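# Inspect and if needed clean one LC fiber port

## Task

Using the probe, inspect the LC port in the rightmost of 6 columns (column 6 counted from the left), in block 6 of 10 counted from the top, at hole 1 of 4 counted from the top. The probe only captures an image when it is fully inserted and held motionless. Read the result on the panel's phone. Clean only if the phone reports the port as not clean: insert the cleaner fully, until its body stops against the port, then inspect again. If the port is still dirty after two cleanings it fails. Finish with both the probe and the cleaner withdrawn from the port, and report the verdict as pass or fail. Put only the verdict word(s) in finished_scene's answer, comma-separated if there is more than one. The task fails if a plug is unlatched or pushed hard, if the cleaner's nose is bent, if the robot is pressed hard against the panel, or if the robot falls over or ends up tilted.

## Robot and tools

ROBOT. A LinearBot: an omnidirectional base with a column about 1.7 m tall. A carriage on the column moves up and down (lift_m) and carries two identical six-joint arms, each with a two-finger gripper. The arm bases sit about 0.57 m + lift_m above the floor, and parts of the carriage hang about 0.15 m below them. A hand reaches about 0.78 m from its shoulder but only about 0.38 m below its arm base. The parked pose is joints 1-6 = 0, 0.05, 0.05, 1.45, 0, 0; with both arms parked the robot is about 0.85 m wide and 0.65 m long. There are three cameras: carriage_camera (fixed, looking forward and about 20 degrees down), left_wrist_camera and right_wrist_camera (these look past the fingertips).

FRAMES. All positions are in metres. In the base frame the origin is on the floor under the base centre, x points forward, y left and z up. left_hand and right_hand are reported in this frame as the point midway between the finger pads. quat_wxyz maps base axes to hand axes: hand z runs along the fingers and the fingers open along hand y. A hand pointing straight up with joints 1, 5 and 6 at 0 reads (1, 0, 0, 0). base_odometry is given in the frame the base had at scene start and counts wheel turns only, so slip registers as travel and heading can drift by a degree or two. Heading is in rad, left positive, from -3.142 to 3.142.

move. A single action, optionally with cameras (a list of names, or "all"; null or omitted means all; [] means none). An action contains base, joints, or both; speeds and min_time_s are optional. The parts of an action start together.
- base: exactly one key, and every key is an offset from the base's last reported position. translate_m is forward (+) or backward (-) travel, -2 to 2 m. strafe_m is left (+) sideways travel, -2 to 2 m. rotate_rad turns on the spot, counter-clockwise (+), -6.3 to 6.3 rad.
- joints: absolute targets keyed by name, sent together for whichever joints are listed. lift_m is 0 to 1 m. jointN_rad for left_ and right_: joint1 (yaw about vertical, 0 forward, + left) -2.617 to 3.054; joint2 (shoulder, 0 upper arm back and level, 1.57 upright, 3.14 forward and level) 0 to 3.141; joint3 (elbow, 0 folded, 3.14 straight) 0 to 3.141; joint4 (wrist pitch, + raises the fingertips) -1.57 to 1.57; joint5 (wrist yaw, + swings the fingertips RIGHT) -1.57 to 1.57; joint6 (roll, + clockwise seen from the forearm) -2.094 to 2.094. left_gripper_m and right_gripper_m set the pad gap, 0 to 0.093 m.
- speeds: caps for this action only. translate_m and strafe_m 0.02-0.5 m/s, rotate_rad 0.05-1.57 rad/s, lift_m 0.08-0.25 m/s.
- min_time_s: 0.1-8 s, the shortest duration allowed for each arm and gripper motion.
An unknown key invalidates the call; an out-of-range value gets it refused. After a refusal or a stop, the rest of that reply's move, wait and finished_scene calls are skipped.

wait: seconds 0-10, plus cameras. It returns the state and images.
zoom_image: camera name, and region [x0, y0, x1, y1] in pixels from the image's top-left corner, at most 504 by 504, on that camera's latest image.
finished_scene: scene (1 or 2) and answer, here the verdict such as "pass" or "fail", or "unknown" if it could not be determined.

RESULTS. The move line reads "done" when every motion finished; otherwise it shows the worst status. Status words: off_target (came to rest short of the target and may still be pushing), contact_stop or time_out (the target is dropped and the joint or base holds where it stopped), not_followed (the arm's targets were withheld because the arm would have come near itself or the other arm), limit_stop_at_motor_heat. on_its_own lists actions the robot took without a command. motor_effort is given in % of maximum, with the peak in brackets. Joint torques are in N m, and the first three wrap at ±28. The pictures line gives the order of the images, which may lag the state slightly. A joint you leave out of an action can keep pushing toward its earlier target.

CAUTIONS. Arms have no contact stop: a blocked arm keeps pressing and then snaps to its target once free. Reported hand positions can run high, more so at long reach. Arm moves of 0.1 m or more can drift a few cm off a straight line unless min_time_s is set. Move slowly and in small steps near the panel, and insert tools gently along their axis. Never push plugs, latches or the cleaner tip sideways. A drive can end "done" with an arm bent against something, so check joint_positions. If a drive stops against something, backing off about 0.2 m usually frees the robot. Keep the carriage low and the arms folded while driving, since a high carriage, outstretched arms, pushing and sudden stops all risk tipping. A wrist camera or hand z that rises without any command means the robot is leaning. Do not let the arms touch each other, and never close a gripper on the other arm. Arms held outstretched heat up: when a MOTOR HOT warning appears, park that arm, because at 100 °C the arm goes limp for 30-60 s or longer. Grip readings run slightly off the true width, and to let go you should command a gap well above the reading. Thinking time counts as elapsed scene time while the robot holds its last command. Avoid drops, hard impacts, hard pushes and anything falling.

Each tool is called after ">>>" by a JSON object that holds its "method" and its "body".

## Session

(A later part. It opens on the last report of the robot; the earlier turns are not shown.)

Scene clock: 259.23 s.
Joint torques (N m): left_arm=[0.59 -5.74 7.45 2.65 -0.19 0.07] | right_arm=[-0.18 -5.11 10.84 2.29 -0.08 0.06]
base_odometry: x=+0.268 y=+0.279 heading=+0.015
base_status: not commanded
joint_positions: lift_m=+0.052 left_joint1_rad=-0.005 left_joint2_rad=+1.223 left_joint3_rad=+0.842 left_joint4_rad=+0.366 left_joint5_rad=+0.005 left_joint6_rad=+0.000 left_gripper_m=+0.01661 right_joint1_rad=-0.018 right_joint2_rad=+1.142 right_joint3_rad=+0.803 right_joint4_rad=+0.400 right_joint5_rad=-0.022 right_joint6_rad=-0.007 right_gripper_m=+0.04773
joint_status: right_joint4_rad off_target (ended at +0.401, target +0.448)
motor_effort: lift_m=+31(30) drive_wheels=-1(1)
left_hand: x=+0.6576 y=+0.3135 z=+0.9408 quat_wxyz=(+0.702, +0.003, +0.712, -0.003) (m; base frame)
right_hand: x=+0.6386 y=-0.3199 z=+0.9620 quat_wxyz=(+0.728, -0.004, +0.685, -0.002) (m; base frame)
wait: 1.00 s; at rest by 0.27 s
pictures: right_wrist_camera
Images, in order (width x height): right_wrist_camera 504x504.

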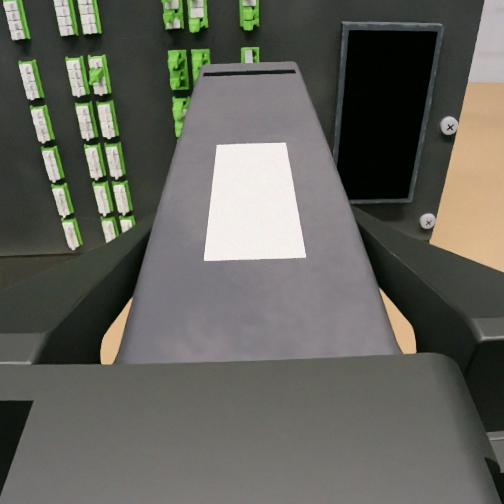

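>>> {"method": "move", "body": {"joints": {"right_joint4_rad":0.438,"lift_m":0.0505}, "cameras": []}}

>>> {"method": "wait", "body": {"seconds": 1, "cameras": ["right_wrist_camera"]}}

>>> {"method": "zoom_image", "body": {"camera": "right_wrist_camera", "region": [210, 20, 280, 70]}}

Scene clock: 277.23 s.
Joint torques (N m): left_arm=[0.61 -5.74 7.47 2.65 -0.19 0.07] | right_arm=[-0.21 -5.14 10.74 2.3 -0.08 0.06]
move: off_target
base_odometry: x=+0.268 y=+0.279 heading=+0.015
base_status: not commanded
joint_positions: lift_m=+0.051 left_joint1_rad=-0.005 left_joint2_rad=+1.223 left_joint3_rad=+0.842 left_joint4_rad=+0.367 left_joint5_rad=+0.005 left_joint6_rad=+0.000 left_gripper_m=+0.01661 right_joint1_rad=-0.018 right_joint2_rad=+1.142 right_joint3_rad=+0.804 right_joint4_rad=+0.390 right_joint5_rad=-0.022 right_joint6_rad=-0.007 right_gripper_m=+0.04773
joint_status: right_joint4_rad off_target (ended at +0.389, target +0.438); the others done
motor_effort: lift_m=+28(29) drive_wheels=-1(4)
left_hand: x=+0.6576 y=+0.3135 z=+0.9396 quat_wxyz=(+0.702, +0.003, +0.712, -0.003) (m; base frame)
right_hand: x=+0.6388 y=-0.3199 z=+0.9583 quat_wxyz=(+0.725, -0.004, +0.689, -0.001) (m; base frame)
pictures: none
No camera images: "cameras" was empty.

Scene clock: 278.23 s.
Joint torques (N m): left_arm=[0.59 -5.81 7.5 2.65 -0.19 0.07] | right_arm=[-0.24 -5.05 10.81 2.29 -0.08 0.07]
base_odometry: x=+0.268 y=+0.279 heading=+0.015
base_status: not commanded
joint_positions: lift_m=+0.051 left_joint1_rad=-0.005 left_joint2_rad=+1.223 left_joint3_rad=+0.842 left_joint4_rad=+0.367 left_joint5_rad=+0.005 left_joint6_rad=+0.000 left_gripper_m=+0.01661 right_joint1_rad=-0.018 right_joint2_rad=+1.142 right_joint3_rad=+0.804 right_joint4_rad=+0.389 right_joint5_rad=-0.022 right_joint6_rad=-0.007 right_gripper_m=+0.04773
joint_status: right_joint4_rad off_target (ended at +0.389, target +0.438); the others done
motor_effort: lift_m=+28(29) drive_wheels=+0(4)
left_hand: x=+0.6576 y=+0.3135 z=+0.9396 quat_wxyz=(+0.702, +0.003, +0.712, -0.003) (m; base frame)
right_hand: x=+0.6388 y=-0.3199 z=+0.9582 quat_wxyz=(+0.725, -0.004, +0.689, -0.001) (m; base frame)
wait: 1.00 s; at rest by 0.27 s
pictures: right_wrist_camera
Images, in order (width x height): right_wrist_camera 504x504.

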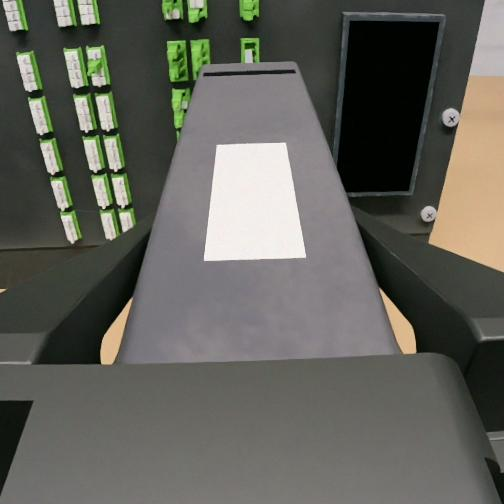

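Scaled by 7.200 from the camera's 504x504 image, which has a finer 720x720 frame.

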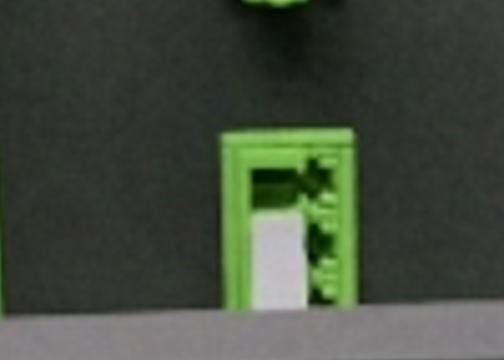

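>>> {"method": "move", "body": {"base": {"translate_m":0.0055}, "joints": {"lift_m":0.0515}, "speeds": {"translate_m":0.02}, "cameras": []}}

>>> {"method": "wait", "body": {"seconds": 0.5, "cameras": ["right_wrist_camera"]}}

>>> {"method": "zoom_image", "body": {"camera": "right_wrist_camera", "region": [210, 20, 280, 70]}}

Scene clock: 304.10 s.
Joint torques (N m): left_arm=[0.61 -5.85 7.5 2.62 -0.2 0.07] | right_arm=[-0.21 -5.14 10.81 2.4 -0.08 0.06]
move: done
base_odometry: x=+0.274 y=+0.279 heading=+0.015
base_status: done
joint_positions: lift_m=+0.051 left_joint1_rad=-0.005 left_joint2_rad=+1.223 left_joint3_rad=+0.842 left_joint4_rad=+0.367 left_joint5_rad=+0.005 left_joint6_rad=+0.000 left_gripper_m=+0.01661 right_joint1_rad=-0.018 right_joint2_rad=+1.142 right_joint3_rad=+0.804 right_joint4_rad=+0.380 right_joint5_rad=-0.022 right_joint6_rad=-0.007 right_gripper_m=+0.04773
joint_status: all done
motor_effort: lift_m=+31(33) drive_wheels=-4(8)
left_hand: x=+0.6576 y=+0.3135 z=+0.9405 quat_wxyz=(+0.702, +0.003, +0.712, -0.003) (m; base frame)
right_hand: x=+0.6389 y=-0.3199 z=+0.9568 quat_wxyz=(+0.722, -0.004, +0.692, -0.001) (m; base frame)
pictures: none
No camera images: "cameras" was empty.

Scene clock: 304.60 s.
Joint torques (N m): left_arm=[0.59 -5.76 7.47 2.64 -0.19 0.07] | right_arm=[-0.18 -5.05 10.73 2.38 -0.07 0.06]
base_odometry: x=+0.274 y=+0.279 heading=+0.015
base_status: done
joint_positions: lift_m=+0.051 left_joint1_rad=-0.005 left_joint2_rad=+1.223 left_joint3_rad=+0.842 left_joint4_rad=+0.367 left_joint5_rad=+0.005 left_joint6_rad=+0.000 left_gripper_m=+0.01661 right_joint1_rad=-0.018 right_joint2_rad=+1.142 right_joint3_rad=+0.804 right_joint4_rad=+0.380 right_joint5_rad=-0.022 right_joint6_rad=-0.007 right_gripper_m=+0.04773
joint_status: all done
motor_effort: lift_m=+30(33) drive_wheels=+0(8)
left_hand: x=+0.6576 y=+0.3135 z=+0.9405 quat_wxyz=(+0.702, +0.003, +0.712, -0.003) (m; base frame)
right_hand: x=+0.6389 y=-0.3199 z=+0.9568 quat_wxyz=(+0.722, -0.004, +0.692, -0.001) (m; base frame)
wait: 0.50 s; at rest by 0.27 s
pictures: right_wrist_camera
Images, in order (width x height): right_wrist_camera 504x504.

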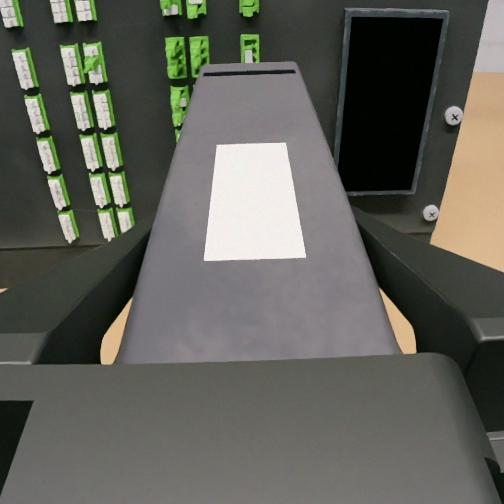

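Scaled by 7.200 from the camera's 504x504 image, which has a finer 720x720 frame.

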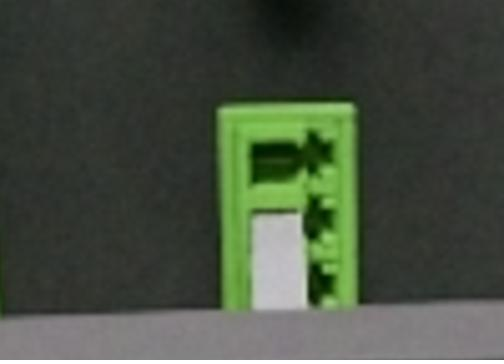

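>>> {"method": "move", "body": {"joints": {"lift_m":0.0550}, "cameras": []}}

>>> {"method": "wait", "body": {"seconds": 0.5, "cameras": ["right_wrist_camera"]}}

>>> {"method": "zoom_image", "body": {"camera": "right_wrist_camera", "region": [210, 20, 280, 70]}}

Scene clock: 315.60 s.
Joint torques (N m): left_arm=[0.61 -5.74 7.45 2.6 -0.2 0.07] | right_arm=[-0.17 -5.04 10.71 2.39 -0.09 0.04]
move: done
base_odometry: x=+0.274 y=+0.279 heading=+0.015
base_status: not commanded
joint_positions: lift_m=+0.055 left_joint1_rad=-0.005 left_joint2_rad=+1.223 left_joint3_rad=+0.842 left_joint4_rad=+0.370 left_joint5_rad=+0.005 left_joint6_rad=+0.000 left_gripper_m=+0.01661 right_joint1_rad=-0.018 right_joint2_rad=+1.142 right_joint3_rad=+0.805 right_joint4_rad=+0.380 right_joint5_rad=-0.022 right_joint6_rad=-0.007 right_gripper_m=+0.04773
joint_status: all done
motor_effort: lift_m=+31(34) drive_wheels=+0(4)
left_hand: x=+0.6576 y=+0.3135 z=+0.9447 quat_wxyz=(+0.703, +0.003, +0.711, -0.003) (m; base frame)
right_hand: x=+0.6389 y=-0.3199 z=+0.9607 quat_wxyz=(+0.722, -0.004, +0.692, -0.001) (m; base frame)
pictures: none
No camera images: "cameras" was empty.

Scene clock: 316.10 s.
Joint torques (N m): left_arm=[0.61 -5.71 7.47 2.61 -0.2 0.07] | right_arm=[-0.21 -5.14 10.73 2.38 -0.08 0.05]
base_odometry: x=+0.274 y=+0.279 heading=+0.015
base_status: not commanded
joint_positions: lift_m=+0.055 left_joint1_rad=-0.005 left_joint2_rad=+1.223 left_joint3_rad=+0.842 left_joint4_rad=+0.370 left_joint5_rad=+0.005 left_joint6_rad=+0.000 left_gripper_m=+0.01661 right_joint1_rad=-0.018 right_joint2_rad=+1.142 right_joint3_rad=+0.805 right_joint4_rad=+0.380 right_joint5_rad=-0.022 right_joint6_rad=-0.007 right_gripper_m=+0.04773
joint_status: all done
motor_effort: lift_m=+28(34) drive_wheels=+0(4)
left_hand: x=+0.6576 y=+0.3135 z=+0.9447 quat_wxyz=(+0.703, +0.003, +0.711, -0.003) (m; base frame)
right_hand: x=+0.6389 y=-0.3199 z=+0.9607 quat_wxyz=(+0.722, -0.004, +0.692, -0.001) (m; base frame)
wait: 0.50 s; at rest by 0.27 s
pictures: right_wrist_camera
Images, in order (width x height): right_wrist_camera 504x504.

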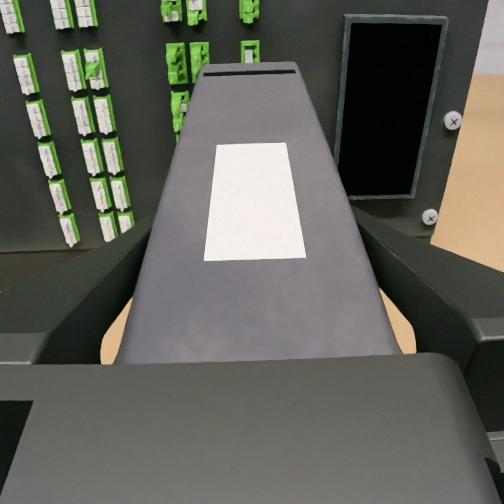

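Scaled by 7.200 from the camera's 504x504 image, which has a finer 720x720 frame.

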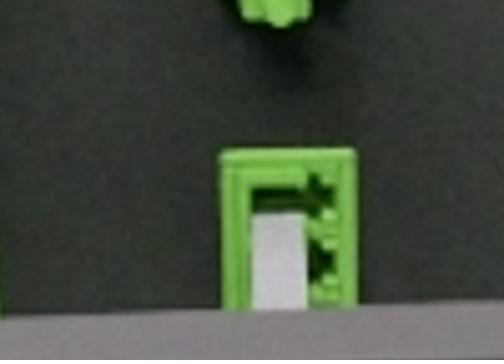

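>>> {"method": "move", "body": {"joints": {"lift_m":0.0565}, "cameras": []}}

>>> {"method": "move", "body": {"base": {"translate_m":0.003}, "speeds": {"translate_m":0.02}, "cameras": []}}

>>> {"method": "wait", "body": {"seconds": 0.5, "cameras": ["right_wrist_camera"]}}

>>> {"method": "zoom_image", "body": {"camera": "right_wrist_camera", "region": [210, 20, 280, 70]}}

Scene clock: 326.87 s.
Joint torques (N m): left_arm=[0.59 -5.82 7.46 2.62 -0.19 0.07] | right_arm=[-0.21 -5.14 10.71 2.39 -0.08 0.05]
move: done
base_odometry: x=+0.274 y=+0.279 heading=+0.015
base_status: not commanded
joint_positions: lift_m=+0.056 left_joint1_rad=-0.005 left_joint2_rad=+1.223 left_joint3_rad=+0.842 left_joint4_rad=+0.369 left_joint5_rad=+0.005 left_joint6_rad=+0.000 left_gripper_m=+0.01661 right_joint1_rad=-0.018 right_joint2_rad=+1.142 right_joint3_rad=+0.805 right_joint4_rad=+0.379 right_joint5_rad=-0.022 right_joint6_rad=-0.007 right_gripper_m=+0.04773
joint_status: all done
motor_effort: lift_m=+29(37) drive_wheels=-3(4)
left_hand: x=+0.6576 y=+0.3135 z=+0.9460 quat_wxyz=(+0.703, +0.003, +0.711, -0.003) (m; base frame)
right_hand: x=+0.6389 y=-0.3199 z=+0.9618 quat_wxyz=(+0.721, -0.004, +0.692, -0.001) (m; base frame)
pictures: none
No camera images: "cameras" was empty.

Scene clock: 327.47 s.
Joint torques (N m): left_arm=[0.59 -5.75 7.47 2.62 -0.19 0.07] | right_arm=[-0.21 -4.64 10.69 2.42 -0.08 0.05]
move: done
base_odometry: x=+0.277 y=+0.279 heading=+0.015
base_status: done
joint_positions: lift_m=+0.056 left_joint1_rad=-0.005 left_joint2_rad=+1.223 left_joint3_rad=+0.842 left_joint4_rad=+0.369 left_joint5_rad=+0.005 left_joint6_rad=+0.000 left_gripper_m=+0.01661 right_joint1_rad=-0.018 right_joint2_rad=+1.137 right_joint3_rad=+0.805 right_joint4_rad=+0.375 right_joint5_rad=-0.022 right_joint6_rad=-0.007 right_gripper_m=+0.04773
joint_status: not commanded
motor_effort: lift_m=+32(32) drive_wheels=+1(7)
left_hand: x=+0.6576 y=+0.3135 z=+0.9459 quat_wxyz=(+0.703, +0.003, +0.711, -0.003) (m; base frame)
right_hand: x=+0.6378 y=-0.3199 z=+0.9628 quat_wxyz=(+0.722, -0.004, +0.692, -0.001) (m; base frame)
pictures: none
No camera images: "cameras" was empty.

Scene clock: 327.97 s.
Joint torques (N m): left_arm=[0.62 -5.79 7.46 2.63 -0.19 0.07] | right_arm=[-0.18 -4.6 10.67 2.42 -0.08 0.05]
base_odometry: x=+0.277 y=+0.279 heading=+0.015
base_status: done
joint_positions: lift_m=+0.056 left_joint1_rad=-0.005 left_joint2_rad=+1.223 left_joint3_rad=+0.842 left_joint4_rad=+0.369 left_joint5_rad=+0.005 left_joint6_rad=+0.000 left_gripper_m=+0.01661 right_joint1_rad=-0.018 right_joint2_rad=+1.137 right_joint3_rad=+0.805 right_joint4_rad=+0.375 right_joint5_rad=-0.022 right_joint6_rad=-0.007 right_gripper_m=+0.04773
joint_status: not commanded
motor_effort: lift_m=+28(32) drive_wheels=+0(7)
left_hand: x=+0.6576 y=+0.3135 z=+0.9459 quat_wxyz=(+0.703, +0.003, +0.711, -0.003) (m; base frame)
right_hand: x=+0.6378 y=-0.3199 z=+0.9628 quat_wxyz=(+0.722, -0.004, +0.692, -0.001) (m; base frame)
wait: 0.50 s; at rest by 0.27 s
pictures: right_wrist_camera
Images, in order (width x height): right_wrist_camera 504x504.

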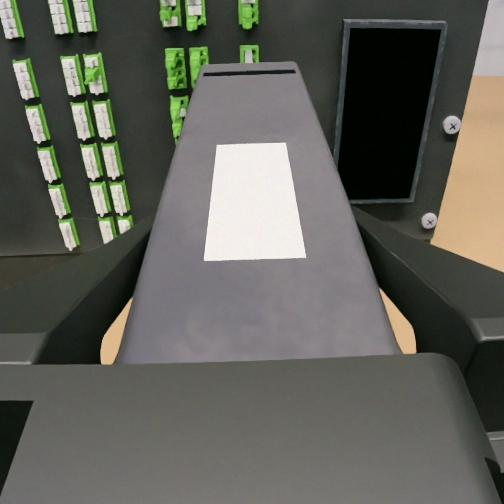

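Scaled by 7.200 from the camera's 504x504 image, which has a finer 720x720 frame.

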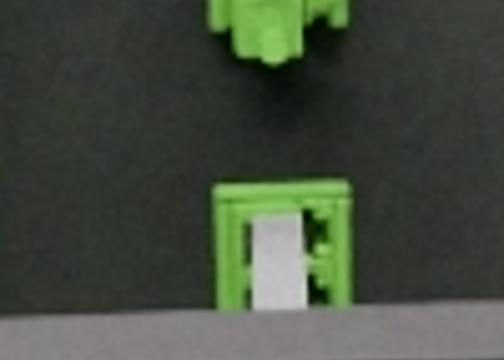

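>>> {"method": "move", "body": {"base": {"translate_m":-0.006}, "joints": {"lift_m":0.0560,"right_joint5_rad":-0.0345}, "speeds": {"translate_m":0.02}, "cameras": []}}

>>> {"method": "wait", "body": {"seconds": 0.5, "cameras": ["right_wrist_camera"]}}

>>> {"method": "zoom_image", "body": {"camera": "right_wrist_camera", "region": [210, 20, 280, 70]}}

Scene clock: 338.90 s.
Joint torques (N m): left_arm=[0.59 -5.78 7.49 2.63 -0.2 0.07] | right_arm=[-0.23 -4.6 10.7 2.42 -0.09 0.06]
move: done
base_odometry: x=+0.271 y=+0.278 heading=+0.014
base_status: done
joint_positions: lift_m=+0.056 left_joint1_rad=-0.005 left_joint2_rad=+1.223 left_joint3_rad=+0.842 left_joint4_rad=+0.369 left_joint5_rad=+0.005 left_joint6_rad=+0.000 left_gripper_m=+0.01661 right_joint1_rad=-0.018 right_joint2_rad=+1.137 right_joint3_rad=+0.805 right_joint4_rad=+0.377 right_joint5_rad=-0.025 right_joint6_rad=-0.007 right_gripper_m=+0.04773
joint_status: all done
motor_effort: lift_m=+28(30) drive_wheels=-1(10)
left_hand: x=+0.6576 y=+0.3135 z=+0.9457 quat_wxyz=(+0.703, +0.003, +0.711, -0.003) (m; base frame)
right_hand: x=+0.6378 y=-0.3192 z=+0.9631 quat_wxyz=(+0.722, -0.005, +0.691, +0.000) (m; base frame)
pictures: none
No camera images: "cameras" was empty.

Scene clock: 339.40 s.
Joint torques (N m): left_arm=[0.61 -5.79 7.46 2.63 -0.19 0.07] | right_arm=[-0.23 -4.55 10.7 2.41 -0.09 0.06]
base_odometry: x=+0.271 y=+0.278 heading=+0.014
base_status: done
joint_positions: lift_m=+0.056 left_joint1_rad=-0.005 left_joint2_rad=+1.223 left_joint3_rad=+0.842 left_joint4_rad=+0.369 left_joint5_rad=+0.005 left_joint6_rad=+0.000 left_gripper_m=+0.01661 right_joint1_rad=-0.018 right_joint2_rad=+1.137 right_joint3_rad=+0.805 right_joint4_rad=+0.376 right_joint5_rad=-0.025 right_joint6_rad=-0.007 right_gripper_m=+0.04773
joint_status: all done
motor_effort: lift_m=+28(30) drive_wheels=-3(10)
left_hand: x=+0.6576 y=+0.3135 z=+0.9457 quat_wxyz=(+0.703, +0.003, +0.711, -0.003) (m; base frame)
right_hand: x=+0.6378 y=-0.3192 z=+0.9630 quat_wxyz=(+0.722, -0.005, +0.692, +0.000) (m; base frame)
wait: 0.50 s; at rest by 0.27 s
pictures: right_wrist_camera
Images, in order (width x height): right_wrist_camera 504x504.

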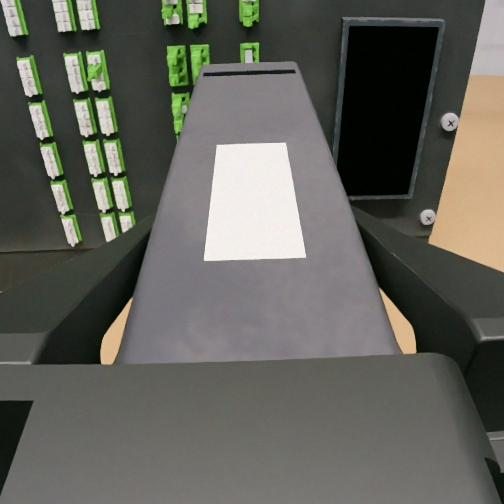

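Scaled by 7.200 from the camera's 504x504 image, which has a finer 720x720 frame.

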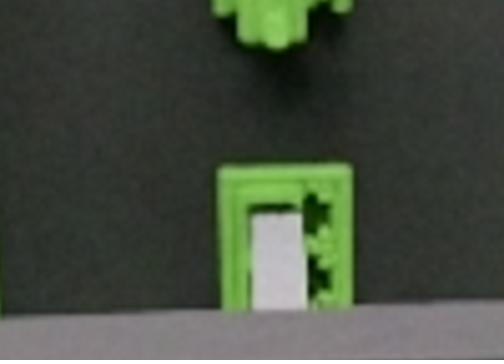

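>>> {"method": "move", "body": {"joints": {"lift_m":0.0550,"right_joint5_rad":-0.037}, "cameras": []}}

>>> {"method": "move", "body": {"base": {"translate_m":0.004}, "speeds": {"translate_m":0.02}, "cameras": []}}

>>> {"method": "wait", "body": {"seconds": 0.5, "cameras": ["right_wrist_camera"]}}

>>> {"method": "zoom_image", "body": {"camera": "right_wrist_camera", "region": [210, 20, 280, 70]}}

Scene clock: 352.07 s.
Joint torques (N m): left_arm=[0.61 -5.79 7.49 2.62 -0.2 0.07] | right_arm=[-0.2 -4.59 10.69 2.41 -0.09 0.06]
move: done
base_odometry: x=+0.271 y=+0.278 heading=+0.014
base_status: not commanded
joint_positions: lift_m=+0.055 left_joint1_rad=-0.005 left_joint2_rad=+1.223 left_joint3_rad=+0.842 left_joint4_rad=+0.368 left_joint5_rad=+0.005 left_joint6_rad=+0.000 left_gripper_m=+0.01661 right_joint1_rad=-0.018 right_joint2_rad=+1.137 right_joint3_rad=+0.805 right_joint4_rad=+0.377 right_joint5_rad=-0.027 right_joint6_rad=-0.007 right_gripper_m=+0.04773
joint_status: all done
motor_effort: lift_m=+27(29) drive_wheels=-1(3)
left_hand: x=+0.6576 y=+0.3135 z=+0.9445 quat_wxyz=(+0.703, +0.003, +0.712, -0.003) (m; base frame)
right_hand: x=+0.6378 y=-0.3189 z=+0.9621 quat_wxyz=(+0.723, -0.006, +0.691, +0.000) (m; base frame)
pictures: none
No camera images: "cameras" was empty.

Scene clock: 352.63 s.
Joint torques (N m): left_arm=[0.59 -5.78 7.49 2.63 -0.2 0.07] | right_arm=[-0.23 -4.59 10.61 2.4 -0.08 0.06]
move: done
base_odometry: x=+0.275 y=+0.278 heading=+0.014
base_status: done
joint_positions: lift_m=+0.055 left_joint1_rad=-0.005 left_joint2_rad=+1.223 left_joint3_rad=+0.842 left_joint4_rad=+0.368 left_joint5_rad=+0.005 left_joint6_rad=+0.000 left_gripper_m=+0.01661 right_joint1_rad=-0.018 right_joint2_rad=+1.137 right_joint3_rad=+0.805 right_joint4_rad=+0.377 right_joint5_rad=-0.027 right_joint6_rad=-0.007 right_gripper_m=+0.04773
joint_status: not commanded
motor_effort: lift_m=+26(30) drive_wheels=-3(7)
left_hand: x=+0.6576 y=+0.3135 z=+0.9445 quat_wxyz=(+0.703, +0.003, +0.712, -0.003) (m; base frame)
right_hand: x=+0.6378 y=-0.3189 z=+0.9621 quat_wxyz=(+0.722, -0.006, +0.691, +0.001) (m; base frame)
pictures: none
No camera images: "cameras" was empty.

Scene clock: 353.13 s.
Joint torques (N m): left_arm=[0.59 -5.76 7.46 2.63 -0.19 0.07] | right_arm=[-0.21 -4.63 10.69 2.4 -0.09 0.05]
base_odometry: x=+0.275 y=+0.278 heading=+0.014
base_status: done
joint_positions: lift_m=+0.055 left_joint1_rad=-0.005 left_joint2_rad=+1.223 left_joint3_rad=+0.842 left_joint4_rad=+0.368 left_joint5_rad=+0.005 left_joint6_rad=+0.000 left_gripper_m=+0.01661 right_joint1_rad=-0.018 right_joint2_rad=+1.137 right_joint3_rad=+0.805 right_joint4_rad=+0.377 right_joint5_rad=-0.027 right_joint6_rad=-0.007 right_gripper_m=+0.04773
joint_status: not commanded
motor_effort: lift_m=+27(30) drive_wheels=-3(7)
left_hand: x=+0.6576 y=+0.3135 z=+0.9445 quat_wxyz=(+0.703, +0.003, +0.712, -0.003) (m; base frame)
right_hand: x=+0.6378 y=-0.3189 z=+0.9621 quat_wxyz=(+0.722, -0.006, +0.691, +0.001) (m; base frame)
wait: 0.50 s; at rest by 0.27 s
pictures: right_wrist_camera
Images, in order (width x height): right_wrist_camera 504x504.

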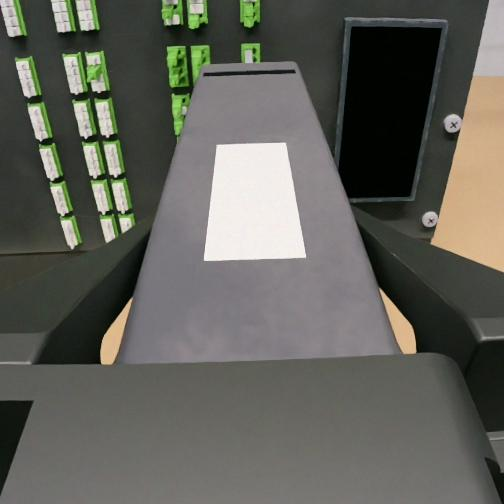

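Scaled by 7.200 from the camera's 504x504 image, which has a finer 720x720 frame.

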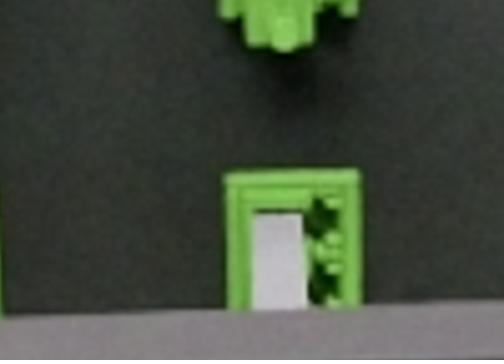

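>>> {"method": "move", "body": {"base": {"translate_m":0.004}, "joints": {"lift_m":0.0545}, "speeds": {"translate_m":0.02}, "cameras": []}}

>>> {"method": "wait", "body": {"seconds": 0.5, "cameras": ["right_wrist_camera"]}}

>>> {"method": "zoom_image", "body": {"camera": "right_wrist_camera", "region": [210, 20, 280, 70]}}

Scene clock: 362.27 s.
Joint torques (N m): left_arm=[0.59 -5.78 7.45 2.64 -0.19 0.07] | right_arm=[-0.2 -4.57 10.69 2.4 -0.09 0.06]
move: done
base_odometry: x=+0.279 y=+0.278 heading=+0.014
base_status: done
joint_positions: lift_m=+0.055 left_joint1_rad=-0.005 left_joint2_rad=+1.223 left_joint3_rad=+0.842 left_joint4_rad=+0.368 left_joint5_rad=+0.005 left_joint6_rad=+0.000 left_gripper_m=+0.01661 right_joint1_rad=-0.018 right_joint2_rad=+1.137 right_joint3_rad=+0.805 right_joint4_rad=+0.377 right_joint5_rad=-0.028 right_joint6_rad=-0.007 right_gripper_m=+0.04773
joint_status: all done
motor_effort: lift_m=+28(29) drive_wheels=-4(8)
left_hand: x=+0.6576 y=+0.3135 z=+0.9439 quat_wxyz=(+0.702, +0.003, +0.712, -0.003) (m; base frame)
right_hand: x=+0.6378 y=-0.3188 z=+0.9618 quat_wxyz=(+0.723, -0.006, +0.691, +0.001) (m; base frame)
pictures: none
No camera images: "cameras" was empty.

Scene clock: 362.77 s.
Joint torques (N m): left_arm=[0.59 -5.76 7.49 2.63 -0.2 0.07] | right_arm=[-0.2 -4.63 10.7 2.4 -0.09 0.06]
base_odometry: x=+0.279 y=+0.278 heading=+0.014
base_status: done
joint_positions: lift_m=+0.055 left_joint1_rad=-0.005 left_joint2_rad=+1.223 left_joint3_rad=+0.842 left_joint4_rad=+0.368 left_joint5_rad=+0.005 left_joint6_rad=+0.000 left_gripper_m=+0.01661 right_joint1_rad=-0.018 right_joint2_rad=+1.137 right_joint3_rad=+0.805 right_joint4_rad=+0.377 right_joint5_rad=-0.028 right_joint6_rad=-0.007 right_gripper_m=+0.04773
joint_status: all done
motor_effort: lift_m=+26(29) drive_wheels=-3(8)
left_hand: x=+0.6576 y=+0.3135 z=+0.9439 quat_wxyz=(+0.702, +0.003, +0.712, -0.003) (m; base frame)
right_hand: x=+0.6378 y=-0.3188 z=+0.9618 quat_wxyz=(+0.723, -0.006, +0.691, +0.001) (m; base frame)
wait: 0.50 s; at rest by 0.27 s
pictures: right_wrist_camera
Images, in order (width x height): right_wrist_camera 504x504.

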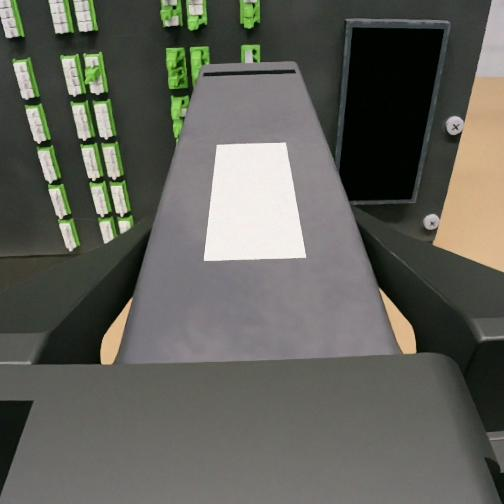

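Scaled by 7.200 from the camera's 504x504 image, which has a finer 720x720 frame.

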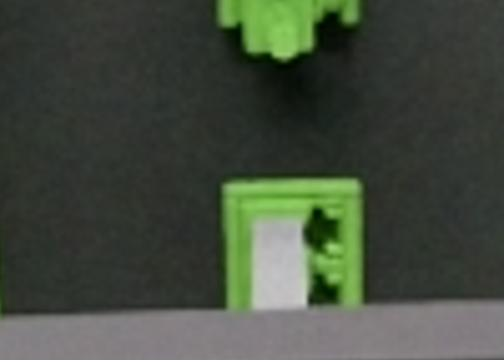

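>>> {"method": "move", "body": {"base": {"translate_m":0.005}, "joints": {"lift_m":0.0535}, "speeds": {"translate_m":0.02}, "cameras": []}}

>>> {"method": "wait", "body": {"seconds": 0.5, "cameras": ["right_wrist_camera"]}}

>>> {"method": "zoom_image", "body": {"camera": "right_wrist_camera", "region": [210, 20, 280, 70]}}

Scene clock: 376.13 s.
Joint torques (N m): left_arm=[0.59 -5.81 7.47 2.63 -0.2 0.07] | right_arm=[-0.21 -4.26 10.71 2.41 -0.07 0.03]
move: done
base_odometry: x=+0.284 y=+0.278 heading=+0.014
base_status: done
joint_positions: lift_m=+0.054 left_joint1_rad=-0.005 left_joint2_rad=+1.223 left_joint3_rad=+0.842 left_joint4_rad=+0.368 left_joint5_rad=+0.005 left_joint6_rad=+0.000 left_gripper_m=+0.01661 right_joint1_rad=-0.018 right_joint2_rad=+1.134 right_joint3_rad=+0.805 right_joint4_rad=+0.377 right_joint5_rad=-0.028 right_joint6_rad=-0.004 right_gripper_m=+0.04773
joint_status: all done
motor_effort: lift_m=+27(29) drive_wheels=+2(8)
left_hand: x=+0.6576 y=+0.3135 z=+0.9429 quat_wxyz=(+0.702, +0.003, +0.712, -0.003) (m; base frame)
right_hand: x=+0.6371 y=-0.3188 z=+0.9617 quat_wxyz=(+0.724, -0.005, +0.690, +0.002) (m; base frame)
pictures: none
No camera images: "cameras" was empty.

Scene clock: 376.63 s.
Joint torques (N m): left_arm=[0.59 -5.81 7.47 2.63 -0.2 0.07] | right_arm=[-0.23 -4.27 10.66 2.41 -0.09 0.03]
base_odometry: x=+0.284 y=+0.278 heading=+0.014
base_status: done
joint_positions: lift_m=+0.054 left_joint1_rad=-0.005 left_joint2_rad=+1.223 left_joint3_rad=+0.842 left_joint4_rad=+0.368 left_joint5_rad=+0.005 left_joint6_rad=+0.000 left_gripper_m=+0.01661 right_joint1_rad=-0.018 right_joint2_rad=+1.134 right_joint3_rad=+0.805 right_joint4_rad=+0.377 right_joint5_rad=-0.028 right_joint6_rad=-0.004 right_gripper_m=+0.04773
joint_status: all done
motor_effort: lift_m=+28(29) drive_wheels=+1(8)
left_hand: x=+0.6576 y=+0.3135 z=+0.9429 quat_wxyz=(+0.702, +0.003, +0.712, -0.003) (m; base frame)
right_hand: x=+0.6371 y=-0.3188 z=+0.9617 quat_wxyz=(+0.724, -0.005, +0.690, +0.002) (m; base frame)
wait: 0.50 s; at rest by 0.27 s
pictures: right_wrist_camera
Images, in order (width x height): right_wrist_camera 504x504.

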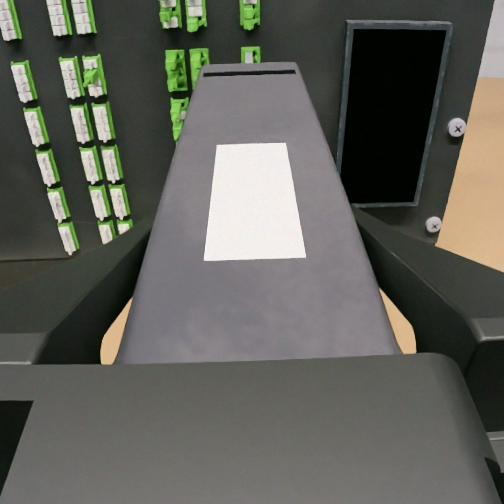

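Scaled by 7.200 from the camera's 504x504 image, which has a finer 720x720 frame.

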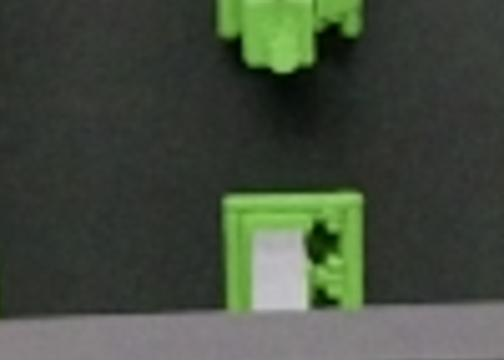

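>>> {"method": "move", "body": {"base": {"translate_m":0.004}, "joints": {"lift_m":0.0525}, "speeds": {"translate_m":0.02}, "cameras": []}}

>>> {"method": "wait", "body": {"seconds": 0.5, "cameras": ["right_wrist_camera"]}}

>>> {"method": "zoom_image", "body": {"camera": "right_wrist_camera", "region": [210, 20, 280, 70]}}

Scene clock: 387.30 s.
Joint torques (N m): left_arm=[0.61 -5.76 7.46 2.63 -0.2 0.07] | right_arm=[-0.2 -2.95 10.66 2.55 -0.08 0.01]
move: done
base_odometry: x=+0.288 y=+0.278 heading=+0.014
base_status: done
joint_positions: lift_m=+0.053 left_joint1_rad=-0.005 left_joint2_rad=+1.223 left_joint3_rad=+0.842 left_joint4_rad=+0.367 left_joint5_rad=+0.005 left_joint6_rad=+0.000 left_gripper_m=+0.01661 right_joint1_rad=-0.018 right_joint2_rad=+1.121 right_joint3_rad=+0.805 right_joint4_rad=+0.361 right_joint5_rad=-0.028 right_joint6_rad=-0.003 right_gripper_m=+0.04773
joint_status: all done
motor_effort: lift_m=+26(29) drive_wheels=+3(9)
left_hand: x=+0.6576 y=+0.3135 z=+0.9418 quat_wxyz=(+0.702, +0.003, +0.712, -0.003) (m; base frame)
right_hand: x=+0.6341 y=-0.3187 z=+0.9623 quat_wxyz=(+0.723, -0.005, +0.691, +0.002) (m; base frame)
pictures: none
No camera images: "cameras" was empty.

Scene clock: 387.80 s.
Joint torques (N m): left_arm=[0.61 -5.74 7.47 2.63 -0.19 0.07] | right_arm=[-0.23 -2.97 10.73 2.54 -0.08 0.01]
base_odometry: x=+0.288 y=+0.278 heading=+0.014
base_status: done
joint_positions: lift_m=+0.053 left_joint1_rad=-0.005 left_joint2_rad=+1.223 left_joint3_rad=+0.842 left_joint4_rad=+0.367 left_joint5_rad=+0.005 left_joint6_rad=+0.000 left_gripper_m=+0.01661 right_joint1_rad=-0.018 right_joint2_rad=+1.121 right_joint3_rad=+0.805 right_joint4_rad=+0.361 right_joint5_rad=-0.028 right_joint6_rad=-0.003 right_gripper_m=+0.04773
joint_status: all done
motor_effort: lift_m=+27(29) drive_wheels=+3(9)
left_hand: x=+0.6576 y=+0.3135 z=+0.9418 quat_wxyz=(+0.702, +0.003, +0.712, -0.003) (m; base frame)
right_hand: x=+0.6341 y=-0.3187 z=+0.9623 quat_wxyz=(+0.723, -0.005, +0.691, +0.002) (m; base frame)
wait: 0.50 s; at rest by 0.27 s
pictures: right_wrist_camera
Images, in order (width x height): right_wrist_camera 504x504.

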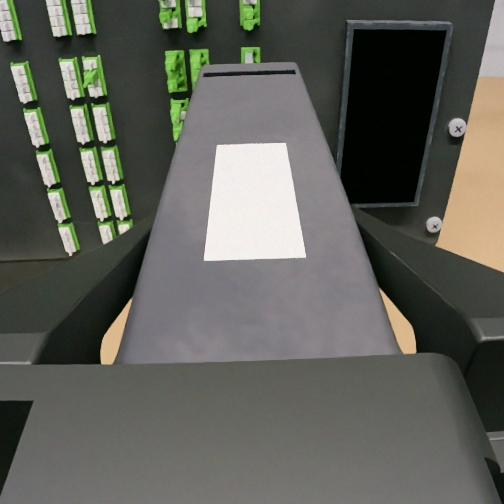

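Scaled by 7.200 from the camera's 504x504 image, which has a finer 720x720 frame.

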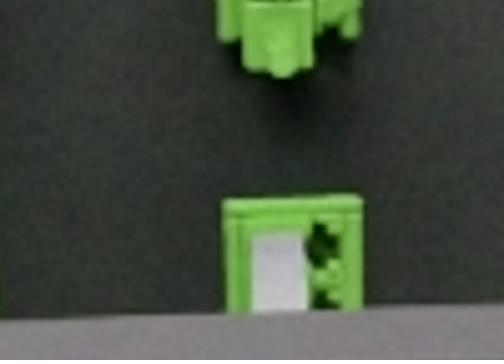

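>>> {"method": "move", "body": {"base": {"translate_m":-0.006}, "joints": {"lift_m":0.0512}, "speeds": {"translate_m":0.02}, "cameras": []}}

>>> {"method": "move", "body": {"base": {"translate_m":0.007}, "speeds": {"translate_m":0.02}, "cameras": []}}

>>> {"method": "wait", "body": {"seconds": 0.5, "cameras": ["right_wrist_camera"]}}

>>> {"method": "zoom_image", "body": {"camera": "right_wrist_camera", "region": [210, 20, 280, 70]}}

Scene clock: 403.63 s.
Joint torques (N m): left_arm=[0.59 -5.79 7.45 2.64 -0.19 0.07] | right_arm=[-0.23 -4.57 10.61 2.36 -0.08 0.02]
move: done
base_odometry: x=+0.282 y=+0.278 heading=+0.013
base_status: done
joint_positions: lift_m=+0.051 left_joint1_rad=-0.005 left_joint2_rad=+1.224 left_joint3_rad=+0.842 left_joint4_rad=+0.367 left_joint5_rad=+0.005 left_joint6_rad=+0.000 left_gripper_m=+0.01661 right_joint1_rad=-0.018 right_joint2_rad=+1.137 right_joint3_rad=+0.806 right_joint4_rad=+0.382 right_joint5_rad=-0.028 right_joint6_rad=-0.003 right_gripper_m=+0.04773
joint_status: all done
motor_effort: lift_m=+28(30) drive_wheels=-3(9)
left_hand: x=+0.6578 y=+0.3135 z=+0.9402 quat_wxyz=(+0.702, +0.003, +0.712, -0.003) (m; base frame)
right_hand: x=+0.6376 y=-0.3188 z=+0.9605 quat_wxyz=(+0.725, -0.005, +0.689, +0.002) (m; base frame)
pictures: none
No camera images: "cameras" was empty.

Scene clock: 404.37 s.
Joint torques (N m): left_arm=[0.61 -5.9 7.5 2.64 -0.2 0.07] | right_arm=[-0.23 -2.78 10.59 2.54 -0.07 0.01]
move: done
base_odometry: x=+0.289 y=+0.278 heading=+0.013
base_status: done
joint_positions: lift_m=+0.051 left_joint1_rad=-0.005 left_joint2_rad=+1.224 left_joint3_rad=+0.842 left_joint4_rad=+0.367 left_joint5_rad=+0.005 left_joint6_rad=+0.000 left_gripper_m=+0.01661 right_joint1_rad=-0.018 right_joint2_rad=+1.119 right_joint3_rad=+0.806 right_joint4_rad=+0.361 right_joint5_rad=-0.028 right_joint6_rad=-0.002 right_gripper_m=+0.04773
joint_status: not commanded
motor_effort: lift_m=+28(32) drive_wheels=+1(8)
left_hand: x=+0.6578 y=+0.3135 z=+0.9402 quat_wxyz=(+0.702, +0.003, +0.712, -0.003) (m; base frame)
right_hand: x=+0.6338 y=-0.3187 z=+0.9620 quat_wxyz=(+0.724, -0.005, +0.690, +0.002) (m; base frame)
pictures: none
No camera images: "cameras" was empty.

Scene clock: 404.87 s.
Joint torques (N m): left_arm=[0.59 -5.91 7.46 2.64 -0.2 0.07] | right_arm=[-0.2 -2.78 10.59 2.56 -0.08 0]
base_odometry: x=+0.289 y=+0.278 heading=+0.013
base_status: done
joint_positions: lift_m=+0.051 left_joint1_rad=-0.005 left_joint2_rad=+1.224 left_joint3_rad=+0.842 left_joint4_rad=+0.367 left_joint5_rad=+0.005 left_joint6_rad=+0.000 left_gripper_m=+0.01661 right_joint1_rad=-0.018 right_joint2_rad=+1.119 right_joint3_rad=+0.806 right_joint4_rad=+0.361 right_joint5_rad=-0.028 right_joint6_rad=-0.002 right_gripper_m=+0.04773
joint_status: not commanded
motor_effort: lift_m=+30(32) drive_wheels=+1(8)
left_hand: x=+0.6578 y=+0.3135 z=+0.9402 quat_wxyz=(+0.702, +0.003, +0.712, -0.003) (m; base frame)
right_hand: x=+0.6338 y=-0.3187 z=+0.9620 quat_wxyz=(+0.724, -0.005, +0.690, +0.002) (m; base frame)
wait: 0.50 s; at rest by 0.27 s
pictures: right_wrist_camera
Images, in order (width x height): right_wrist_camera 504x504.

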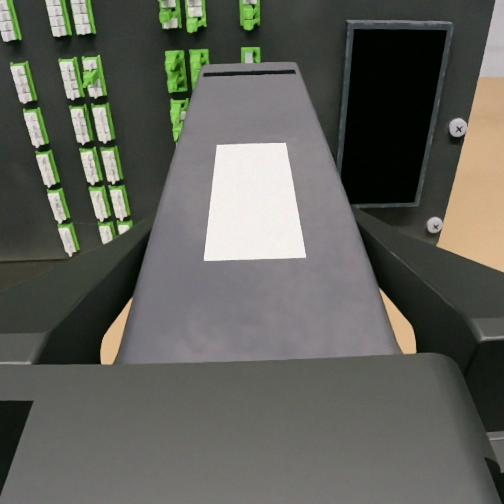

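Scaled by 7.200 from the camera's 504x504 image, which has a finer 720x720 frame.

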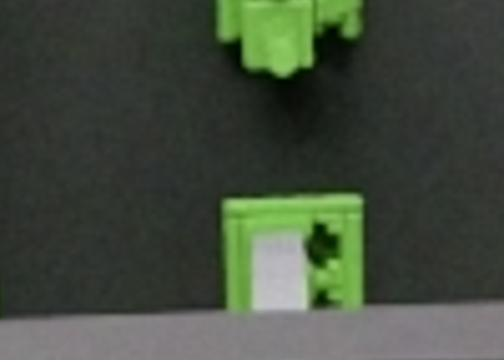

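>>> {"method": "move", "body": {"base": {"translate_m":-0.025}, "speeds": {"translate_m":0.03}, "cameras": []}}

>>> {"method": "move", "body": {"joints": {"right_joint1_rad":-0.05,"right_joint5_rad":-0.092,"lift_m":0.0545}, "min_time_s": 1.5, "cameras": []}}

>>> {"method": "wait", "body": {"seconds": 0.5, "cameras": ["right_wrist_camera"]}}

>>> {"method": "zoom_image", "body": {"camera": "right_wrist_camera", "region": [210, 20, 280, 70]}}

Scene clock: 439.57 s.
Joint torques (N m): left_arm=[0.59 -5.94 7.46 2.62 -0.19 0.07] | right_arm=[-0.14 -4.74 10.58 2.37 -0.08 0]
move: done
base_odometry: x=+0.264 y=+0.278 heading=+0.014
base_status: done
joint_positions: lift_m=+0.051 left_joint1_rad=-0.005 left_joint2_rad=+1.224 left_joint3_rad=+0.842 left_joint4_rad=+0.367 left_joint5_rad=+0.005 left_joint6_rad=+0.000 left_gripper_m=+0.01661 right_joint1_rad=-0.018 right_joint2_rad=+1.139 right_joint3_rad=+0.806 right_joint4_rad=+0.381 right_joint5_rad=-0.028 right_joint6_rad=-0.002 right_gripper_m=+0.04773
joint_status: not commanded
motor_effort: lift_m=+28(30) drive_wheels=+2(11)
left_hand: x=+0.6578 y=+0.3135 z=+0.9402 quat_wxyz=(+0.702, +0.003, +0.712, -0.003) (m; base frame)
right_hand: x=+0.6382 y=-0.3187 z=+0.9592 quat_wxyz=(+0.724, -0.005, +0.690, +0.003) (m; base frame)
pictures: none
No camera images: "cameras" was empty.

Scene clock: 441.37 s.
Joint torques (N m): left_arm=[0.58 -5.83 7.45 2.62 -0.19 0.07] | right_arm=[-0.28 -4.75 10.62 2.39 -0.09 0]
move: done
base_odometry: x=+0.264 y=+0.278 heading=+0.014
base_status: not commanded
joint_positions: lift_m=+0.054 left_joint1_rad=-0.005 left_joint2_rad=+1.224 left_joint3_rad=+0.842 left_joint4_rad=+0.369 left_joint5_rad=+0.005 left_joint6_rad=+0.000 left_gripper_m=+0.01661 right_joint1_rad=-0.042 right_joint2_rad=+1.139 right_joint3_rad=+0.806 right_joint4_rad=+0.380 right_joint5_rad=-0.082 right_joint6_rad=-0.002 right_gripper_m=+0.04773
joint_status: all done
motor_effort: lift_m=+31(33) drive_wheels=+2(7)
left_hand: x=+0.6578 y=+0.3135 z=+0.9438 quat_wxyz=(+0.703, +0.003, +0.711, -0.003) (m; base frame)
right_hand: x=+0.6379 y=-0.3191 z=+0.9620 quat_wxyz=(+0.723, -0.016, +0.690, +0.012) (m; base frame)
pictures: none
No camera images: "cameras" was empty.

Scene clock: 441.87 s.
Joint torques (N m): left_arm=[0.58 -5.85 7.45 2.62 -0.2 0.07] | right_arm=[-0.29 -4.75 10.55 2.37 -0.1 0.01]
base_odometry: x=+0.264 y=+0.278 heading=+0.014
base_status: not commanded
joint_positions: lift_m=+0.054 left_joint1_rad=-0.005 left_joint2_rad=+1.224 left_joint3_rad=+0.842 left_joint4_rad=+0.369 left_joint5_rad=+0.005 left_joint6_rad=+0.000 left_gripper_m=+0.01661 right_joint1_rad=-0.042 right_joint2_rad=+1.139 right_joint3_rad=+0.806 right_joint4_rad=+0.380 right_joint5_rad=-0.082 right_joint6_rad=-0.002 right_gripper_m=+0.04773
joint_status: all done
motor_effort: lift_m=+31(33) drive_wheels=+3(7)
left_hand: x=+0.6578 y=+0.3135 z=+0.9438 quat_wxyz=(+0.703, +0.003, +0.711, -0.003) (m; base frame)
right_hand: x=+0.6379 y=-0.3190 z=+0.9620 quat_wxyz=(+0.723, -0.016, +0.690, +0.013) (m; base frame)
wait: 0.50 s; at rest by 0.27 s
pictures: right_wrist_camera
Images, in order (width x height): right_wrist_camera 504x504.

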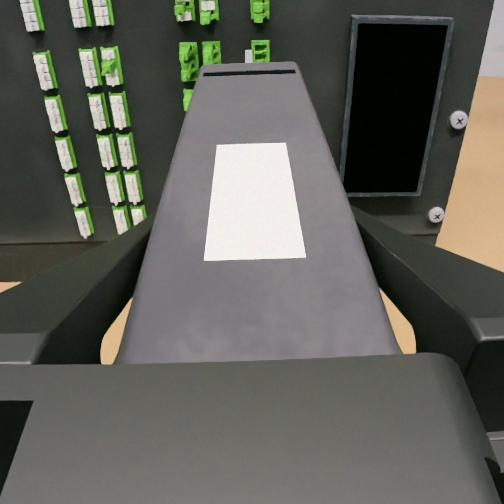

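Scaled by 7.200 from the camera's 504x504 image, which has a finer 720x720 frame.

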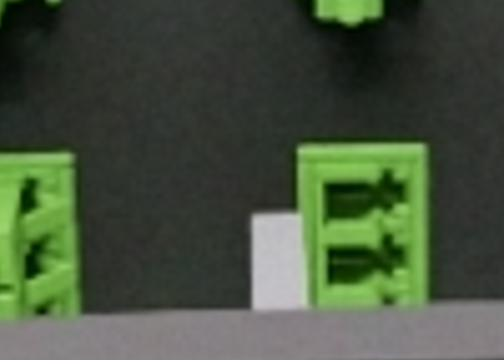

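>>> {"method": "move", "body": {"joints": {"right_joint1_rad":-0.0575}, "min_time_s": 1, "cameras": []}}

>>> {"method": "wait", "body": {"seconds": 0.5, "cameras": ["right_wrist_camera"]}}

>>> {"method": "zoom_image", "body": {"camera": "right_wrist_camera", "region": [210, 0, 280, 70]}}

Scene clock: 464.43 s.
Joint torques (N m): left_arm=[0.61 -5.87 7.46 2.62 -0.2 0.07] | right_arm=[-0.28 -4.78 10.59 2.37 -0.08 0.02]
move: done
base_odometry: x=+0.264 y=+0.278 heading=+0.014
base_status: not commanded
joint_positions: lift_m=+0.054 left_joint1_rad=-0.005 left_joint2_rad=+1.224 left_joint3_rad=+0.842 left_joint4_rad=+0.369 left_joint5_rad=+0.005 left_joint6_rad=+0.000 left_gripper_m=+0.01661 right_joint1_rad=-0.049 right_joint2_rad=+1.139 right_joint3_rad=+0.806 right_joint4_rad=+0.380 right_joint5_rad=-0.083 right_joint6_rad=-0.002 right_gripper_m=+0.04773
joint_status: all done
motor_effort: lift_m=+27(32) drive_wheels=+3(3)
left_hand: x=+0.6578 y=+0.3135 z=+0.9438 quat_wxyz=(+0.703, +0.003, +0.711, -0.003) (m; base frame)
right_hand: x=+0.6379 y=-0.3220 z=+0.9620 quat_wxyz=(+0.723, -0.014, +0.690, +0.010) (m; base frame)
pictures: none
No camera images: "cameras" was empty.

Scene clock: 464.93 s.
Joint torques (N m): left_arm=[0.59 -5.85 7.43 2.61 -0.2 0.07] | right_arm=[-0.25 -4.78 10.58 2.37 -0.08 0.01]
base_odometry: x=+0.264 y=+0.278 heading=+0.014
base_status: not commanded
joint_positions: lift_m=+0.054 left_joint1_rad=-0.005 left_joint2_rad=+1.224 left_joint3_rad=+0.842 left_joint4_rad=+0.369 left_joint5_rad=+0.005 left_joint6_rad=+0.000 left_gripper_m=+0.01661 right_joint1_rad=-0.049 right_joint2_rad=+1.139 right_joint3_rad=+0.806 right_joint4_rad=+0.380 right_joint5_rad=-0.083 right_joint6_rad=-0.002 right_gripper_m=+0.04773
joint_status: all done
motor_effort: lift_m=+29(32) drive_wheels=+2(3)
left_hand: x=+0.6578 y=+0.3135 z=+0.9438 quat_wxyz=(+0.703, +0.003, +0.711, -0.003) (m; base frame)
right_hand: x=+0.6379 y=-0.3220 z=+0.9620 quat_wxyz=(+0.723, -0.014, +0.690, +0.010) (m; base frame)
wait: 0.50 s; at rest by 0.27 s
pictures: right_wrist_camera
Images, in order (width x height): right_wrist_camera 504x504.

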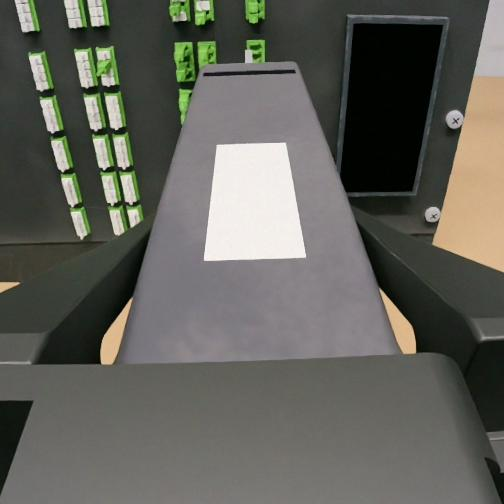

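Scaled by 7.200 from the camera's 504x504 image, which has a finer 720x720 frame.

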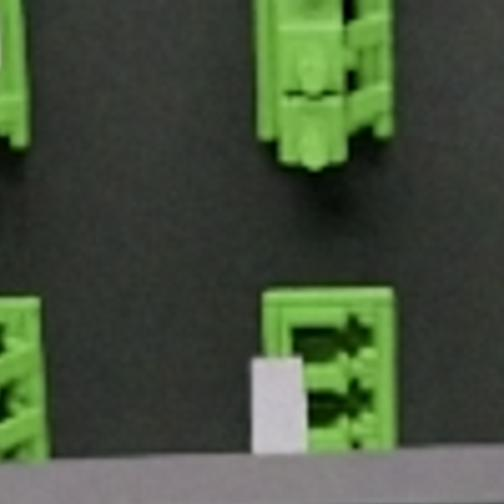

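>>> {"method": "move", "body": {"joints": {"right_joint1_rad":-0.0605}, "min_time_s": 1, "cameras": []}}

>>> {"method": "wait", "body": {"seconds": 0.5, "cameras": ["right_wrist_camera"]}}

>>> {"method": "zoom_image", "body": {"camera": "right_wrist_camera", "region": [210, 0, 280, 70]}}

Scene clock: 478.47 s.
Joint torques (N m): left_arm=[0.59 -5.83 7.46 2.62 -0.2 0.07] | right_arm=[-0.59 -4.77 10.59 2.38 -0.08 0.01]
move: done
base_odometry: x=+0.264 y=+0.278 heading=+0.014
base_status: not commanded
joint_positions: lift_m=+0.054 left_joint1_rad=-0.005 left_joint2_rad=+1.224 left_joint3_rad=+0.842 left_joint4_rad=+0.369 left_joint5_rad=+0.005 left_joint6_rad=+0.000 left_gripper_m=+0.01661 right_joint1_rad=-0.049 right_joint2_rad=+1.139 right_joint3_rad=+0.806 right_joint4_rad=+0.380 right_joint5_rad=-0.083 right_joint6_rad=-0.002 right_gripper_m=+0.04773
joint_status: all done
motor_effort: lift_m=+31(33) drive_wheels=+2(3)
left_hand: x=+0.6578 y=+0.3135 z=+0.9438 quat_wxyz=(+0.703, +0.003, +0.711, -0.003) (m; base frame)
right_hand: x=+0.6379 y=-0.3220 z=+0.9620 quat_wxyz=(+0.723, -0.014, +0.690, +0.010) (m; base frame)
pictures: none
No camera images: "cameras" was empty.

Scene clock: 478.97 s.
Joint torques (N m): left_arm=[0.59 -5.85 7.46 2.62 -0.2 0.07] | right_arm=[-0.55 -4.78 10.59 2.38 -0.08 0.01]
base_odometry: x=+0.264 y=+0.278 heading=+0.014
base_status: not commanded
joint_positions: lift_m=+0.054 left_joint1_rad=-0.005 left_joint2_rad=+1.224 left_joint3_rad=+0.842 left_joint4_rad=+0.369 left_joint5_rad=+0.005 left_joint6_rad=+0.000 left_gripper_m=+0.01661 right_joint1_rad=-0.049 right_joint2_rad=+1.139 right_joint3_rad=+0.806 right_joint4_rad=+0.380 right_joint5_rad=-0.083 right_joint6_rad=-0.002 right_gripper_m=+0.04773
joint_status: all done
motor_effort: lift_m=+28(33) drive_wheels=+2(3)
left_hand: x=+0.6578 y=+0.3135 z=+0.9438 quat_wxyz=(+0.703, +0.003, +0.711, -0.003) (m; base frame)
right_hand: x=+0.6379 y=-0.3220 z=+0.9620 quat_wxyz=(+0.723, -0.014, +0.690, +0.010) (m; base frame)
wait: 0.50 s; at rest by 0.27 s
pictures: right_wrist_camera
Images, in order (width x height): right_wrist_camera 504x504.

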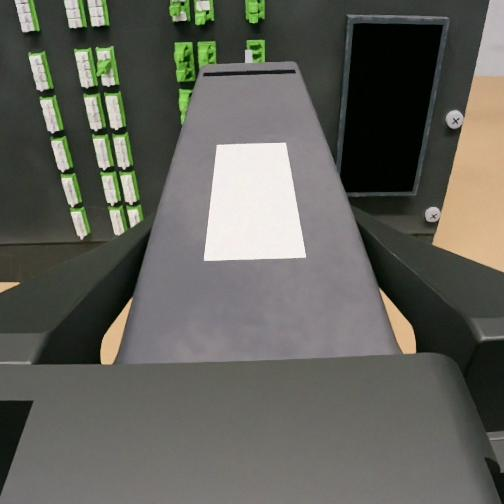

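Scaled by 7.200 from the camera's 504x504 image, which has a finer 720x720 frame.

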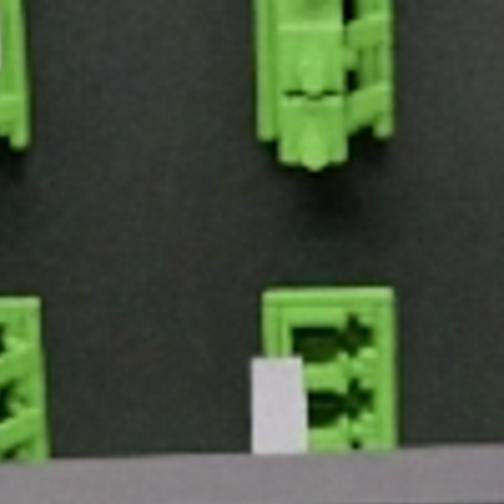

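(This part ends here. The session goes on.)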